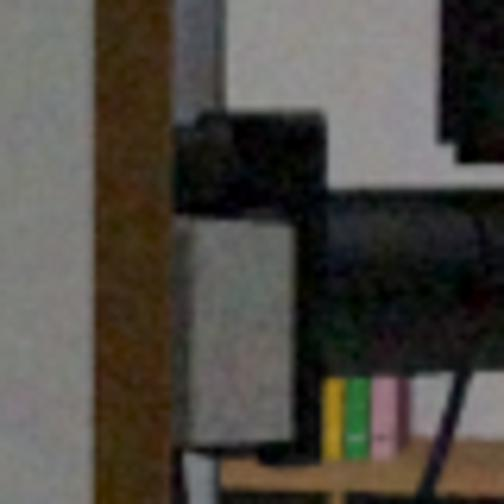

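>>> move:
  target:
    - [0.016,0.0345,-0.117,0,0,-0.02,-0.3,0,0,0,0,0,0,1]
    - [-0.003,-0.0118,-0.0778,0,0,0,-0.3,0,0,0,0,0,0,1]
    - [0.005,-0.015,-0.012,0,0,0,-0.3,0,0,0,0,0,0,1]
    - [0.005,0.015,-0.012,0,0,0,-0.3,0,0,0,0,0,0,1]
  speed: 0.06
  blend: 0.005

Scene clock: 1800.60 s.
left_arm: end_effector_position=(+0.3235, +0.0056, +0.2763) grip_measured=+0.025 grip_effort_nm=-1.05 end_effector_quat_wxyz=(+0.686, +0.673, +0.190, +0.199) | right_arm: end_effector_position=(+0.3688, -0.3946, +0.0946) grip_measured=+1.000 grip_effort_nm=0.02 end_effector_quat_wxyz=(+0.567, +0.132, +0.804, -0.116)
Joint positions: left_arm=[-0.466 1.27 0.623 0.671 0.529 1.565 0.048] | right_arm=[-0.029 1.527 0.342 0.837 0.269 0.057 0.094]
Joint torques (N m): left_arm=[-1.25 -6.05 14.46 1.85 0.15 -0.25] | right_arm=[-0.09 -5.04 5.44 1.96 0.08 -0.02]
Heat: left arm: 60 °C; right arm: 44 °C.
Hand target: left_arm +0.3190, -0.0051, +0.3370; +0.726, +0.636, +0.147, +0.217 | right_arm +0.3733, -0.3951, +0.1062; +0.581, +0.133, +0.795, -0.116
Off the commanded pose: left_arm 0.062 m, 8 deg | right_arm 0.012 m, 2 deg.
move: off_target (left_arm, right_arm)

>>> move:
  target: [0,-0.027,0,0,0,0,-0.3,0,0,0,0,0,0,1]
  speed: 0.03

>>> move:
  target: [0,0.027,0,0,0,0,-0.3,0,0,0,0,0,0,1]
  speed: 0.03

Scene clock: 1806.83 s.
left_arm: end_effector_position=(+0.3235, +0.0056, +0.2760) grip_measured=+0.025 grip_effort_nm=-1.05 end_effector_quat_wxyz=(+0.686, +0.674, +0.190, +0.199) | right_arm: end_effector_position=(+0.3688, -0.3946, +0.0946) grip_measured=+1.000 grip_effort_nm=0.02 end_effector_quat_wxyz=(+0.567, +0.132, +0.804, -0.116)
Joint positions: left_arm=[-0.466 1.27 0.623 0.67 0.529 1.566 0.048] | right_arm=[-0.029 1.527 0.342 0.837 0.269 0.057 0.094]
Joint torques (N m): left_arm=[-1.37 -3.3 11.45 2.65 0.12 -0.22] | right_arm=[-0.1 -5.03 5.5 1.99 0.11 0]
Heat: left arm: 58 °C; right arm: 44 °C.
Hand target: left_arm +0.3211, -0.0066, +0.3210; +0.726, +0.636, +0.147, +0.217 | right_arm +0.3733, -0.3951, +0.1062; +0.581, +0.133, +0.795, -0.116
Off the commanded pose: left_arm 0.047 m, 8 deg | right_arm 0.012 m, 2 deg.
move: off_target (left_arm, right_arm)

Scene clock: 1807.93 s.
left_arm: end_effector_position=(+0.3235, +0.0056, +0.2759) grip_measured=+0.025 grip_effort_nm=-1.05 end_effector_quat_wxyz=(+0.686, +0.674, +0.191, +0.199) | right_arm: end_effector_position=(+0.3688, -0.3946, +0.0946) grip_measured=+1.000 grip_effort_nm=0.02 end_effector_quat_wxyz=(+0.567, +0.132, +0.804, -0.116)
Joint positions: left_arm=[-0.466 1.27 0.623 0.669 0.529 1.566 0.048] | right_arm=[-0.029 1.527 0.342 0.837 0.269 0.057 0.094]
Joint torques (N m): left_arm=[-1.25 -6.01 14.5 1.88 0.13 -0.26] | right_arm=[-0.17 -5.07 5.45 1.95 0.09 0.02]
Heat: left arm: 58 °C; right arm: 44 °C.
Hand target: left_arm +0.3190, -0.0051, +0.3369; +0.726, +0.636, +0.147, +0.217 | right_arm +0.3733, -0.3951, +0.1062; +0.581, +0.133, +0.795, -0.116
Off the commanded pose: left_arm 0.062 m, 8 deg | right_arm 0.012 m, 2 deg.
move: off_target (left_arm, right_arm)

>>> move:
  target:
    - [0.0125,0.0255,-0.105,0,0,-0.02,-0.3,0,0,0,0,0,0,1]
    - [-0.0065,-0.0208,-0.0658,0,0,0,-0.3,0,0,0,0,0,0,1]
    - [0.0015,-0.02,0,0,0,0,-0.3,0,0,0,0,0,0,1]
    - [0.0015,0.006,0,0,0,0,-0.3,0,0,0,0,0,0,1]
  speed: 0.06
  blend: 0.004

>>> move:
  target:
    - [0.0125,0.0195,-0.105,0,0,-0.02,-0.3,0,0,0,0,0,0,1]
    - [-0.0065,-0.0268,-0.0658,0,0,0,-0.3,0,0,0,0,0,0,1]
    - [0.0015,-0.026,0,0,0,0,-0.3,0,0,0,0,0,0,1]
    - [0.0015,0.0,0,0,0,0,-0.3,0,0,0,0,0,0,1]
  speed: 0.06
  blend: 0.004

>>> move:
  target:
    - [0.0125,0.0195,-0.105,0,0,-0.02,-0.3,0,0,0,0,0,0,1]
    - [-0.0065,-0.0268,-0.0658,0,0,0,-0.3,0,0,0,0,0,0,1]
    - [0.0015,-0.026,0,0,0,0,-0.3,0,0,0,0,0,0,1]
    - [0.0015,0.0,0,0,0,0,-0.3,0,0,0,0,0,0,1]
  speed: 0.06
  blend: 0.004

>>> move:
  target:
    - [0.0125,0.0195,-0.105,0,0,-0.02,-0.3,0,0,0,0,0,0,1]
    - [-0.0065,-0.0268,-0.0658,0,0,0,-0.3,0,0,0,0,0,0,1]
    - [0.0015,-0.026,0,0,0,0,-0.3,0,0,0,0,0,0,1]
    - [0.0015,0.0,0,0,0,0,-0.3,0,0,0,0,0,0,1]
  speed: 0.06
  blend: 0.004

Scene clock: 1827.67 s.
left_arm: end_effector_position=(+0.3241, +0.0062, +0.2843) grip_measured=+0.025 grip_effort_nm=-1.05 end_effector_quat_wxyz=(+0.688, +0.672, +0.189, +0.201) | right_arm: end_effector_position=(+0.3688, -0.3946, +0.0946) grip_measured=+1.000 grip_effort_nm=0.02 end_effector_quat_wxyz=(+0.567, +0.132, +0.804, -0.116)
Joint positions: left_arm=[-0.463 1.259 0.643 0.648 0.532 1.565 0.048] | right_arm=[-0.029 1.527 0.342 0.837 0.269 0.057 0.094]
Joint torques (N m): left_arm=[-1.26 -5.53 14.02 1.92 0.13 -0.26] | right_arm=[-0.08 -5.19 5.34 1.97 0.1 0]
Heat: left arm: 59 °C; right arm: 44 °C.
Hand target: left_arm +0.3194, -0.0043, +0.3405; +0.726, +0.636, +0.147, +0.217 | right_arm +0.3733, -0.3951, +0.1062; +0.581, +0.133, +0.795, -0.116
Off the commanded pose: left_arm 0.057 m, 8 deg | right_arm 0.012 m, 2 deg.
move: off_target (left_arm, right_arm)

Scene clock: 1830.77 s.
left_arm: end_effector_position=(+0.3249, +0.0066, +0.2841) grip_measured=+0.025 grip_effort_nm=-1.05 end_effector_quat_wxyz=(+0.688, +0.671, +0.189, +0.200) | right_arm: end_effector_position=(+0.3688, -0.3946, +0.0946) grip_measured=+1.000 grip_effort_nm=0.02 end_effector_quat_wxyz=(+0.567, +0.132, +0.804, -0.116)
Joint positions: left_arm=[-0.46 1.262 0.644 0.649 0.535 1.564 0.048] | right_arm=[-0.029 1.527 0.342 0.837 0.269 0.057 0.094]
Joint torques (N m): left_arm=[-1.25 -5.53 13.98 1.93 0.14 -0.24] | right_arm=[-0.08 -5.05 5.52 1.97 0.1 0]
Heat: left arm: 58 °C; right arm: 44 °C.
Hand target: left_arm +0.3201, -0.0038, +0.3406; +0.726, +0.636, +0.147, +0.217 | right_arm +0.3733, -0.3951, +0.1062; +0.581, +0.133, +0.795, -0.116
Off the commanded pose: left_arm 0.058 m, 8 deg | right_arm 0.012 m, 2 deg.
move: off_target (left_arm, right_arm)

Scene clock: 1833.87 s.
left_arm: end_effector_position=(+0.3256, +0.0071, +0.2846) grip_measured=+0.025 grip_effort_nm=-1.05 end_effector_quat_wxyz=(+0.688, +0.671, +0.189, +0.200) | right_arm: end_effector_position=(+0.3688, -0.3946, +0.0946) grip_measured=+1.000 grip_effort_nm=0.02 end_effector_quat_wxyz=(+0.567, +0.132, +0.804, -0.116)
Joint positions: left_arm=[-0.457 1.263 0.646 0.651 0.538 1.563 0.048] | right_arm=[-0.029 1.527 0.342 0.837 0.269 0.057 0.094]
Joint torques (N m): left_arm=[-1.22 -5.57 13.97 1.93 0.13 -0.22] | right_arm=[-0.09 -5.15 5.41 1.97 0.1 0]
Heat: left arm: 58 °C; right arm: 44 °C.
Hand target: left_arm +0.3209, -0.0034, +0.3407; +0.726, +0.636, +0.147, +0.217 | right_arm +0.3733, -0.3951, +0.1062; +0.581, +0.133, +0.795, -0.116
Off the commanded pose: left_arm 0.057 m, 8 deg | right_arm 0.012 m, 2 deg.
move: off_target (left_arm, right_arm)

Scene clock: 1836.97 s.
left_arm: end_effector_position=(+0.3261, +0.0076, +0.2843) grip_measured=+0.025 grip_effort_nm=-1.05 end_effector_quat_wxyz=(+0.688, +0.671, +0.189, +0.200) | right_arm: end_effector_position=(+0.3688, -0.3946, +0.0946) grip_measured=+1.000 grip_effort_nm=0.02 end_effector_quat_wxyz=(+0.567, +0.132, +0.804, -0.116)
Joint positions: left_arm=[-0.454 1.265 0.646 0.652 0.542 1.562 0.048] | right_arm=[-0.029 1.527 0.342 0.837 0.269 0.057 0.094]
Joint torques (N m): left_arm=[-1.17 -5.55 14.06 1.89 0.12 -0.23] | right_arm=[-0.12 -5.09 5.5 1.96 0.11 0]
Heat: left arm: 58 °C; right arm: 44 °C.
Hand target: left_arm +0.3217, -0.0029, +0.3407; +0.726, +0.636, +0.147, +0.217 | right_arm +0.3733, -0.3951, +0.1062; +0.581, +0.133, +0.795, -0.116
Off the commanded pose: left_arm 0.058 m, 8 deg | right_arm 0.012 m, 2 deg.
move: off_target (left_arm, right_arm)

>>> move:
  target:
    - [0.0045,0.0195,-0.105,0,0,-0.02,-0.3,0,0,0,0,0,0,1]
    - [-0.0145,-0.0268,-0.0658,0,0,0,-0.3,0,0,0,0,0,0,1]
    - [-0.0065,-0.026,0.004,0,0,0,-0.3,0,0,0,0,0,0,1]
    - [-0.0065,0.0,0.004,0,0,0,-0.3,0,0,0,0,0,0,1]
  speed: 0.06
  blend: 0.004

>>> move:
  target:
    - [0.0095,0.0195,-0.105,0,0,-0.02,-0.3,0,0,0,0,0,0,1]
    - [-0.0095,-0.0268,-0.0658,0,0,0,-0.3,0,0,0,0,0,0,1]
    - [-0.0015,-0.026,0,0,0,0,-0.3,0,0,0,0,0,0,1]
    - [-0.0015,0.0,0,0,0,0,-0.3,0,0,0,0,0,0,1]
  speed: 0.06
  blend: 0.004

>>> move:
  target:
    - [0.0095,0.0195,-0.105,0,0,-0.02,-0.3,0,0,0,0,0,0,1]
    - [-0.0095,-0.0268,-0.0658,0,0,0,-0.3,0,0,0,0,0,0,1]
    - [-0.0015,-0.026,0,0,0,0,-0.3,0,0,0,0,0,0,1]
    - [-0.0015,0.0,0,0,0,0,-0.3,0,0,0,0,0,0,1]
  speed: 0.06
  blend: 0.004

>>> move:
  target:
    - [0.0095,0.0195,-0.105,0,0,-0.02,-0.3,0,0,0,0,0,0,1]
    - [-0.0095,-0.0268,-0.0658,0,0,0,-0.3,0,0,0,0,0,0,1]
    - [-0.0015,-0.026,0,0,0,0,-0.3,0,0,0,0,0,0,1]
    - [-0.0015,0.0,0,0,0,0,-0.3,0,0,0,0,0,0,1]
  speed: 0.06
  blend: 0.004

>>> move:
  target:
    - [0.0095,0.0195,-0.105,0,0,-0.02,-0.3,0,0,0,0,0,0,1]
    - [-0.0095,-0.0268,-0.0658,0,0,0,-0.3,0,0,0,0,0,0,1]
    - [-0.0015,-0.026,0,0,0,0,-0.3,0,0,0,0,0,0,1]
    - [-0.0015,0.0,0,0,0,0,-0.3,0,0,0,0,0,0,1]
  speed: 0.06
  blend: 0.004

>>> move:
  target:
    - [0.0095,0.0195,-0.105,0,0,-0.02,-0.3,0,0,0,0,0,0,1]
    - [-0.0095,-0.0268,-0.0658,0,0,0,-0.3,0,0,0,0,0,0,1]
    - [-0.0015,-0.026,0,0,0,0,-0.3,0,0,0,0,0,0,1]
    - [-0.0015,0.0,0,0,0,0,-0.3,0,0,0,0,0,0,1]
  speed: 0.06
  blend: 0.004

>>> move:
  target:
    - [0.0095,0.0195,-0.105,0,0,-0.02,-0.3,0,0,0,0,0,0,1]
    - [-0.0095,-0.0268,-0.0658,0,0,0,-0.3,0,0,0,0,0,0,1]
    - [-0.0015,-0.026,0,0,0,0,-0.3,0,0,0,0,0,0,1]
    - [-0.0015,0.0,0,0,0,0,-0.3,0,0,0,0,0,0,1]
  speed: 0.06
  blend: 0.004

>>> move:
  target:
    - [0.0095,0.0195,-0.105,0,0,-0.02,-0.3,0,0,0,0,0,0,1]
    - [-0.0095,-0.0268,-0.0658,0,0,0,-0.3,0,0,0,0,0,0,1]
    - [-0.0015,-0.026,0,0,0,0,-0.3,0,0,0,0,0,0,1]
    - [-0.0015,0.0,0,0,0,0,-0.3,0,0,0,0,0,0,1]
  speed: 0.06
  blend: 0.004

>>> move:
  target:
    - [0.0095,0.0195,-0.105,0,0,-0.02,-0.3,0,0,0,0,0,0,1]
    - [-0.0095,-0.0268,-0.0658,0,0,0,-0.3,0,0,0,0,0,0,1]
    - [-0.0015,-0.026,0,0,0,0,-0.3,0,0,0,0,0,0,1]
    - [-0.0015,0.0,0,0,0,0,-0.3,0,0,0,0,0,0,1]
  speed: 0.06
  blend: 0.004
  cameras: ["cam_low", "cam_left_wrist"]

>>> zoom_image:
  camera: "cam_low"
  region: [420, 140, 500, 220]

Scene clock: 1867.83 s.
left_arm: end_effector_position=(+0.3228, +0.0050, +0.2754) grip_measured=+0.025 grip_effort_nm=-1.05 end_effector_quat_wxyz=(+0.683, +0.677, +0.194, +0.195) | right_arm: end_effector_position=(+0.3688, -0.3946, +0.0946) grip_measured=+1.000 grip_effort_nm=0.02 end_effector_quat_wxyz=(+0.567, +0.132, +0.804, -0.116)
Joint positions: left_arm=[-0.469 1.263 0.629 0.644 0.527 1.565 0.048] | right_arm=[-0.029 1.527 0.342 0.837 0.269 0.057 0.094]
Joint torques (N m): left_arm=[-1.28 -6 15.09 1.97 0.13 -0.24] | right_arm=[-0.08 -5.15 5.41 1.97 0.11 0]
Heat: left arm: 58 °C; right arm: 44 °C.
Hand target: left_arm +0.3195, -0.0069, +0.3408; +0.726, +0.636, +0.147, +0.217 | right_arm +0.3733, -0.3951, +0.1062; +0.581, +0.133, +0.795, -0.116
Off the commanded pose: left_arm 0.067 m, 9 deg | right_arm 0.012 m, 2 deg.
move: off_target (left_arm, right_arm)

Scene clock: 1870.90 s.
left_arm: end_effector_position=(+0.3222, +0.0046, +0.2748) grip_measured=+0.025 grip_effort_nm=-1.05 end_effector_quat_wxyz=(+0.682, +0.678, +0.194, +0.195) | right_arm: end_effector_position=(+0.3688, -0.3946, +0.0946) grip_measured=+1.000 grip_effort_nm=0.02 end_effector_quat_wxyz=(+0.567, +0.132, +0.804, -0.116)
Joint positions: left_arm=[-0.472 1.262 0.627 0.642 0.524 1.567 0.048] | right_arm=[-0.029 1.527 0.342 0.837 0.269 0.057 0.094]
Joint torques (N m): left_arm=[-1.36 -5.85 14.99 1.97 0.12 -0.23] | right_arm=[-0.09 -4.98 5.48 1.95 0.08 -0.02]
Heat: left arm: 57 °C; right arm: 44 °C.
Hand target: left_arm +0.3187, -0.0074, +0.3408; +0.726, +0.636, +0.147, +0.217 | right_arm +0.3733, -0.3951, +0.1062; +0.581, +0.133, +0.795, -0.116
Off the commanded pose: left_arm 0.067 m, 9 deg | right_arm 0.012 m, 2 deg.
move: off_target (left_arm, right_arm)

Scene clock: 1873.97 s.
left_arm: end_effector_position=(+0.3213, +0.0043, +0.2748) grip_measured=+0.025 grip_effort_nm=-1.05 end_effector_quat_wxyz=(+0.682, +0.678, +0.194, +0.195) | right_arm: end_effector_position=(+0.3688, -0.3946, +0.0946) grip_measured=+1.000 grip_effort_nm=0.02 end_effector_quat_wxyz=(+0.567, +0.132, +0.804, -0.116)
Joint positions: left_arm=[-0.475 1.259 0.626 0.64 0.52 1.568 0.048] | right_arm=[-0.029 1.527 0.342 0.837 0.269 0.057 0.094]
Joint torques (N m): left_arm=[-1.33 -5.89 15.12 2 0.1 -0.22] | right_arm=[-0.06 -5.18 5.42 1.96 0.09 0.02]
Heat: left arm: 57 °C; right arm: 44 °C.
Hand target: left_arm +0.3180, -0.0078, +0.3407; +0.726, +0.636, +0.147, +0.217 | right_arm +0.3733, -0.3951, +0.1062; +0.581, +0.133, +0.795, -0.116
Off the commanded pose: left_arm 0.067 m, 9 deg | right_arm 0.012 m, 2 deg.
move: off_target (left_arm, right_arm)

Scene clock: 1877.03 s.
left_arm: end_effector_position=(+0.3206, +0.0038, +0.2743) grip_measured=+0.025 grip_effort_nm=-1.05 end_effector_quat_wxyz=(+0.681, +0.678, +0.194, +0.195) | right_arm: end_effector_position=(+0.3688, -0.3946, +0.0946) grip_measured=+1.000 grip_effort_nm=0.02 end_effector_quat_wxyz=(+0.567, +0.132, +0.804, -0.116)
Joint positions: left_arm=[-0.478 1.257 0.624 0.638 0.517 1.569 0.048] | right_arm=[-0.029 1.527 0.342 0.837 0.269 0.057 0.094]
Joint torques (N m): left_arm=[-1.33 -5.94 15.13 2 0.14 -0.26] | right_arm=[-0.12 -5.05 5.39 1.96 0.08 -0.01]
Heat: left arm: 57 °C; right arm: 44 °C.
Hand target: left_arm +0.3172, -0.0083, +0.3407; +0.726, +0.636, +0.147, +0.217 | right_arm +0.3733, -0.3951, +0.1062; +0.581, +0.133, +0.795, -0.116
Off the commanded pose: left_arm 0.068 m, 9 deg | right_arm 0.012 m, 2 deg.
move: off_target (left_arm, right_arm)

Scene clock: 1880.10 s.
left_arm: end_effector_position=(+0.3200, +0.0034, +0.2739) grip_measured=+0.025 grip_effort_nm=-1.05 end_effector_quat_wxyz=(+0.681, +0.679, +0.194, +0.195) | right_arm: end_effector_position=(+0.3688, -0.3946, +0.0946) grip_measured=+1.000 grip_effort_nm=0.02 end_effector_quat_wxyz=(+0.567, +0.132, +0.804, -0.116)
Joint positions: left_arm=[-0.481 1.256 0.623 0.637 0.514 1.57 0.048] | right_arm=[-0.029 1.527 0.342 0.837 0.269 0.057 0.094]
Joint torques (N m): left_arm=[-1.37 -5.93 15.06 2.01 0.16 -0.27] | right_arm=[-0.08 -5.2 5.46 1.95 0.07 0]
Heat: left arm: 57 °C; right arm: 44 °C.
Hand target: left_arm +0.3164, -0.0088, +0.3406; +0.726, +0.636, +0.147, +0.217 | right_arm +0.3733, -0.3951, +0.1062; +0.581, +0.133, +0.795, -0.116
Off the commanded pose: left_arm 0.068 m, 9 deg | right_arm 0.012 m, 2 deg.
move: off_target (left_arm, right_arm)

Scene clock: 1883.17 s.
left_arm: end_effector_position=(+0.3192, +0.0030, +0.2740) grip_measured=+0.025 grip_effort_nm=-1.05 end_effector_quat_wxyz=(+0.681, +0.679, +0.194, +0.196) | right_arm: end_effector_position=(+0.3688, -0.3946, +0.0946) grip_measured=+1.000 grip_effort_nm=0.02 end_effector_quat_wxyz=(+0.567, +0.132, +0.804, -0.116)
Joint positions: left_arm=[-0.485 1.253 0.621 0.636 0.51 1.571 0.048] | right_arm=[-0.029 1.527 0.342 0.837 0.269 0.057 0.094]
Joint torques (N m): left_arm=[-1.36 -5.9 15.01 2.02 0.14 -0.27] | right_arm=[-0.01 -5.09 5.44 1.95 0.1 0.01]
Heat: left arm: 57 °C; right arm: 44 °C.
Hand target: left_arm +0.3156, -0.0092, +0.3405; +0.726, +0.636, +0.147, +0.217 | right_arm +0.3733, -0.3951, +0.1062; +0.581, +0.133, +0.795, -0.116
Off the commanded pose: left_arm 0.068 m, 9 deg | right_arm 0.012 m, 2 deg.
move: off_target (left_arm, right_arm)

Scene clock: 1886.23 s.
left_arm: end_effector_position=(+0.3186, +0.0025, +0.2747) grip_measured=+0.025 grip_effort_nm=-1.05 end_effector_quat_wxyz=(+0.681, +0.678, +0.193, +0.197) | right_arm: end_effector_position=(+0.3688, -0.3946, +0.0946) grip_measured=+1.000 grip_effort_nm=0.02 end_effector_quat_wxyz=(+0.567, +0.132, +0.804, -0.116)
Joint positions: left_arm=[-0.488 1.251 0.621 0.636 0.507 1.572 0.048] | right_arm=[-0.029 1.527 0.342 0.837 0.269 0.057 0.094]
Joint torques (N m): left_arm=[-1.44 -5.85 15.08 2 0.14 -0.29] | right_arm=[0.03 -5.09 5.5 1.94 0.07 0.03]
Heat: left arm: 57 °C; right arm: 44 °C.
Hand target: left_arm +0.3149, -0.0096, +0.3405; +0.726, +0.636, +0.147, +0.217 | right_arm +0.3733, -0.3951, +0.1062; +0.581, +0.133, +0.795, -0.116
Off the commanded pose: left_arm 0.067 m, 9 deg | right_arm 0.012 m, 2 deg.
move: off_target (left_arm, right_arm)

Scene clock: 1889.30 s.
left_arm: end_effector_position=(+0.3181, +0.0020, +0.2749) grip_measured=+0.025 grip_effort_nm=-1.05 end_effector_quat_wxyz=(+0.681, +0.679, +0.193, +0.197) | right_arm: end_effector_position=(+0.3688, -0.3946, +0.0946) grip_measured=+1.000 grip_effort_nm=0.02 end_effector_quat_wxyz=(+0.567, +0.132, +0.804, -0.116)
Joint positions: left_arm=[-0.491 1.25 0.621 0.634 0.503 1.574 0.048] | right_arm=[-0.029 1.527 0.342 0.837 0.269 0.057 0.094]
Joint torques (N m): left_arm=[-1.42 -5.87 14.87 2.01 0.16 -0.27] | right_arm=[-0.08 -5 5.5 1.97 0.1 0.01]
Heat: left arm: 57 °C; right arm: 44 °C.
Hand target: left_arm +0.3141, -0.0101, +0.3404; +0.726, +0.636, +0.147, +0.217 | right_arm +0.3733, -0.3951, +0.1062; +0.581, +0.133, +0.795, -0.116
Off the commanded pose: left_arm 0.067 m, 9 deg | right_arm 0.012 m, 2 deg.
move: off_target (left_arm, right_arm)

Scene clock: 1892.37 s.
left_arm: end_effector_position=(+0.3173, +0.0010, +0.2760) grip_measured=+0.025 grip_effort_nm=-1.05 end_effector_quat_wxyz=(+0.682, +0.678, +0.192, +0.197) | right_arm: end_effector_position=(+0.3688, -0.3946, +0.0946) grip_measured=+1.000 grip_effort_nm=0.02 end_effector_quat_wxyz=(+0.567, +0.132, +0.804, -0.116)
Joint positions: left_arm=[-0.495 1.248 0.623 0.633 0.5 1.572 0.048] | right_arm=[-0.029 1.527 0.342 0.837 0.269 0.057 0.094]
Joint torques (N m): left_arm=[-1.39 -5.7 14.65 2 0.17 -0.25] | right_arm=[0.03 -5.07 5.46 1.96 0.1 -0.02]
Heat: left arm: 57 °C; right arm: 44 °C.
Hand target: left_arm +0.3133, -0.0106, +0.3404; +0.726, +0.636, +0.147, +0.217 | right_arm +0.3733, -0.3951, +0.1062; +0.581, +0.133, +0.795, -0.116
Off the commanded pose: left_arm 0.066 m, 9 deg | right_arm 0.012 m, 2 deg.
move: off_target (left_arm, right_arm)
Images, in order (width x height): cam_low 896x504, cam_left_wrist 896x504.

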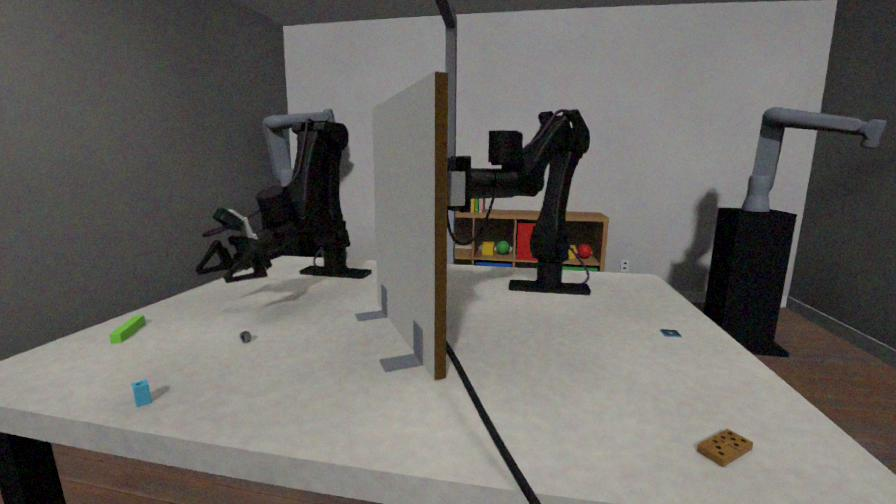

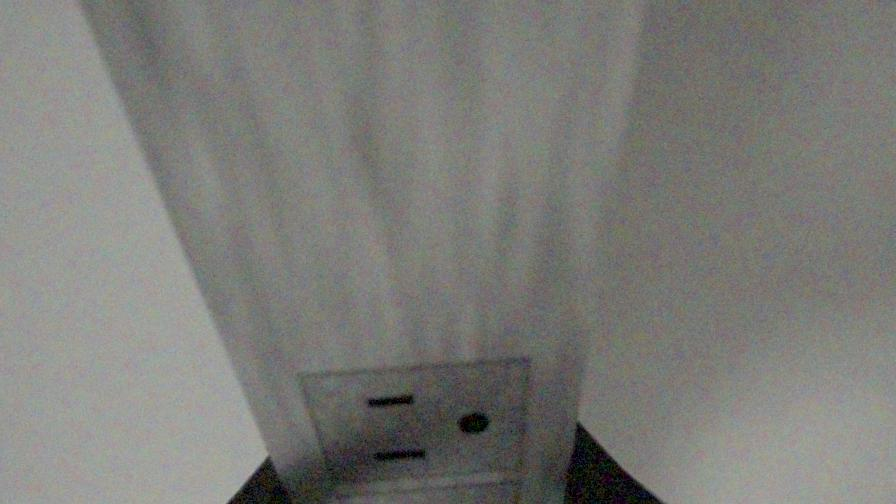

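Scaled by 6.300.

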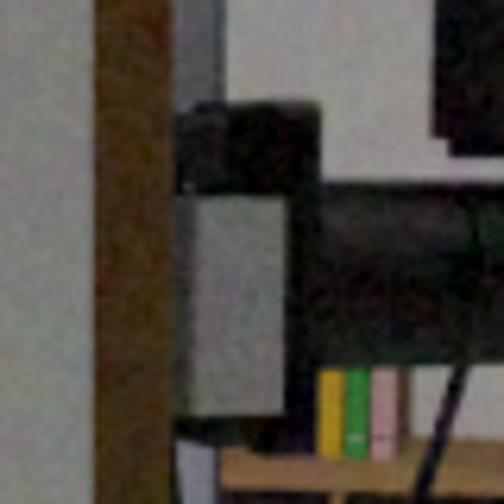

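>>> move:
  target:
    - [0.0095,0.0195,-0.105,0,0,-0.02,-0.3,0,0,0,0,0,0,1]
    - [-0.0095,-0.0268,-0.0658,0,0,0,-0.3,0,0,0,0,0,0,1]
    - [-0.0015,-0.026,0,0,0,0,-0.3,0,0,0,0,0,0,1]
    - [-0.0015,0.0,0,0,0,0,-0.3,0,0,0,0,0,0,1]
  speed: 0.06
  blend: 0.004

>>> move:
  target:
    - [0.0095,0.0195,-0.105,0,0,-0.02,-0.3,0,0,0,0,0,0,1]
    - [-0.0095,-0.0268,-0.0658,0,0,0,-0.3,0,0,0,0,0,0,1]
    - [-0.0015,-0.026,0,0,0,0,-0.3,0,0,0,0,0,0,1]
    - [-0.0015,0.0,0,0,0,0,-0.3,0,0,0,0,0,0,1]
  speed: 0.06
  blend: 0.004

>>> move:
  target:
    - [0.0095,0.0195,-0.105,0,0,-0.02,-0.3,0,0,0,0,0,0,1]
    - [-0.0095,-0.0268,-0.0658,0,0,0,-0.3,0,0,0,0,0,0,1]
    - [-0.0015,-0.026,0,0,0,0,-0.3,0,0,0,0,0,0,1]
    - [-0.0015,0.0,0,0,0,0,-0.3,0,0,0,0,0,0,1]
  speed: 0.06
  blend: 0.004

>>> move:
  target:
    - [0.0095,0.0195,-0.105,0,0,-0.02,-0.3,0,0,0,0,0,0,1]
    - [-0.0095,-0.0268,-0.0658,0,0,0,-0.3,0,0,0,0,0,0,1]
    - [-0.0015,-0.026,0,0,0,0,-0.3,0,0,0,0,0,0,1]
    - [-0.0015,0.0,0,0,0,0,-0.3,0,0,0,0,0,0,1]
  speed: 0.06
  blend: 0.004

>>> move:
  target:
    - [0.0095,0.0195,-0.105,0,0,-0.02,-0.3,0,0,0,0,0,0,1]
    - [-0.0095,-0.0268,-0.0658,0,0,0,-0.3,0,0,0,0,0,0,1]
    - [-0.0015,-0.026,0,0,0,0,-0.3,0,0,0,0,0,0,1]
    - [-0.0015,0.0,0,0,0,0,-0.3,0,0,0,0,0,0,1]
  speed: 0.06
  blend: 0.004
  cameras: ["cam_low"]

>>> zoom_image:
  camera: "cam_low"
  region: [420, 140, 500, 220]

Scene clock: 1924.67 s.
left_arm: end_effector_position=(+0.3169, +0.0006, +0.2766) grip_measured=+0.025 grip_effort_nm=-1.05 end_effector_quat_wxyz=(+0.682, +0.678, +0.192, +0.198) | right_arm: end_effector_position=(+0.3688, -0.3946, +0.0946) grip_measured=+1.000 grip_effort_nm=0.02 end_effector_quat_wxyz=(+0.567, +0.132, +0.804, -0.116)
Joint positions: left_arm=[-0.498 1.247 0.623 0.633 0.496 1.573 0.048] | right_arm=[-0.029 1.527 0.342 0.837 0.269 0.057 0.094]
Joint torques (N m): left_arm=[-1.32 -5.68 14.68 2.01 0.16 -0.28] | right_arm=[-0.05 -5.07 5.5 1.97 0.1 -0.03]
Heat: left arm: 60 °C; right arm: 44 °C.
Hand target: left_arm +0.3125, -0.0110, +0.3404; +0.726, +0.636, +0.147, +0.217 | right_arm +0.3733, -0.3951, +0.1062; +0.581, +0.133, +0.795, -0.116
Off the commanded pose: left_arm 0.065 m, 9 deg | right_arm 0.012 m, 2 deg.
move: off_target (left_arm, right_arm)

Scene clock: 1927.73 s.
left_arm: end_effector_position=(+0.3162, -0.0001, +0.2776) grip_measured=+0.025 grip_effort_nm=-1.05 end_effector_quat_wxyz=(+0.682, +0.677, +0.191, +0.199) | right_arm: end_effector_position=(+0.3688, -0.3946, +0.0946) grip_measured=+1.000 grip_effort_nm=0.02 end_effector_quat_wxyz=(+0.567, +0.132, +0.804, -0.116)
Joint positions: left_arm=[-0.503 1.243 0.624 0.63 0.49 1.575 0.048] | right_arm=[-0.029 1.527 0.342 0.837 0.269 0.057 0.094]
Joint torques (N m): left_arm=[-1.21 -5.59 14.52 2.02 0.18 -0.28] | right_arm=[0.02 -5.07 5.45 1.97 0.09 0.01]
Heat: left arm: 59 °C; right arm: 44 °C.
Hand target: left_arm +0.3118, -0.0114, +0.3403; +0.726, +0.636, +0.147, +0.217 | right_arm +0.3733, -0.3951, +0.1062; +0.581, +0.133, +0.795, -0.116
Off the commanded pose: left_arm 0.064 m, 9 deg | right_arm 0.012 m, 2 deg.
move: off_target (left_arm, right_arm)

Scene clock: 1930.80 s.
left_arm: end_effector_position=(+0.3159, +0.0000, +0.2770) grip_measured=+0.025 grip_effort_nm=-1.05 end_effector_quat_wxyz=(+0.681, +0.677, +0.192, +0.200) | right_arm: end_effector_position=(+0.3688, -0.3946, +0.0946) grip_measured=+1.000 grip_effort_nm=0.02 end_effector_quat_wxyz=(+0.567, +0.132, +0.804, -0.116)
Joint positions: left_arm=[-0.504 1.242 0.621 0.631 0.487 1.576 0.048] | right_arm=[-0.029 1.527 0.342 0.837 0.269 0.057 0.094]
Joint torques (N m): left_arm=[-1.25 -5.63 14.54 2.01 0.19 -0.29] | right_arm=[-0.17 -5.12 5.39 1.93 0.11 -0.03]
Heat: left arm: 59 °C; right arm: 44 °C.
Hand target: left_arm +0.3110, -0.0119, +0.3402; +0.726, +0.636, +0.147, +0.217 | right_arm +0.3733, -0.3951, +0.1062; +0.581, +0.133, +0.795, -0.116
Off the commanded pose: left_arm 0.065 m, 9 deg | right_arm 0.012 m, 2 deg.
move: off_target (left_arm, right_arm)

Scene clock: 1933.87 s.
left_arm: end_effector_position=(+0.3154, -0.0005, +0.2773) grip_measured=+0.025 grip_effort_nm=-1.05 end_effector_quat_wxyz=(+0.681, +0.677, +0.191, +0.201) | right_arm: end_effector_position=(+0.3688, -0.3946, +0.0946) grip_measured=+1.000 grip_effort_nm=0.02 end_effector_quat_wxyz=(+0.567, +0.132, +0.804, -0.116)
Joint positions: left_arm=[-0.508 1.24 0.621 0.63 0.483 1.578 0.048] | right_arm=[-0.029 1.527 0.342 0.837 0.269 0.057 0.094]
Joint torques (N m): left_arm=[-1.37 -5.6 14.53 2.01 0.2 -0.29] | right_arm=[-0.08 -5.29 5.42 1.95 0.1 -0.01]
Heat: left arm: 59 °C; right arm: 44 °C.
Hand target: left_arm +0.3102, -0.0124, +0.3402; +0.726, +0.636, +0.147, +0.217 | right_arm +0.3733, -0.3951, +0.1062; +0.581, +0.133, +0.795, -0.116
Off the commanded pose: left_arm 0.064 m, 9 deg | right_arm 0.012 m, 2 deg.
move: off_target (left_arm, right_arm)

Scene clock: 1936.93 s.
left_arm: end_effector_position=(+0.3147, -0.0008, +0.2781) grip_measured=+0.025 grip_effort_nm=-1.05 end_effector_quat_wxyz=(+0.681, +0.677, +0.191, +0.202) | right_arm: end_effector_position=(+0.3688, -0.3946, +0.0946) grip_measured=+1.000 grip_effort_nm=0.02 end_effector_quat_wxyz=(+0.567, +0.132, +0.804, -0.116)
Joint positions: left_arm=[-0.511 1.237 0.621 0.628 0.479 1.58 0.048] | right_arm=[-0.029 1.527 0.342 0.837 0.269 0.057 0.094]
Joint torques (N m): left_arm=[-1.29 -5.55 14.52 2.04 0.23 -0.3] | right_arm=[0.01 -5.03 5.53 1.99 0.09 0]
Heat: left arm: 59 °C; right arm: 44 °C.
Hand target: left_arm +0.3094, -0.0128, +0.3401; +0.726, +0.636, +0.147, +0.217 | right_arm +0.3733, -0.3951, +0.1062; +0.581, +0.133, +0.795, -0.116
Off the commanded pose: left_arm 0.063 m, 9 deg | right_arm 0.012 m, 2 deg.
move: off_target (left_arm, right_arm)
Images, in order (width x height): cam_low 896x504.

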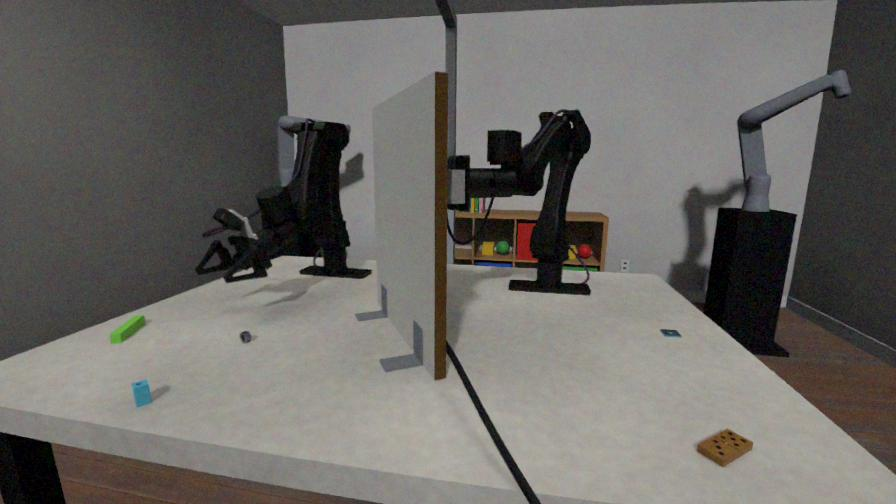

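Scaled by 6.300.

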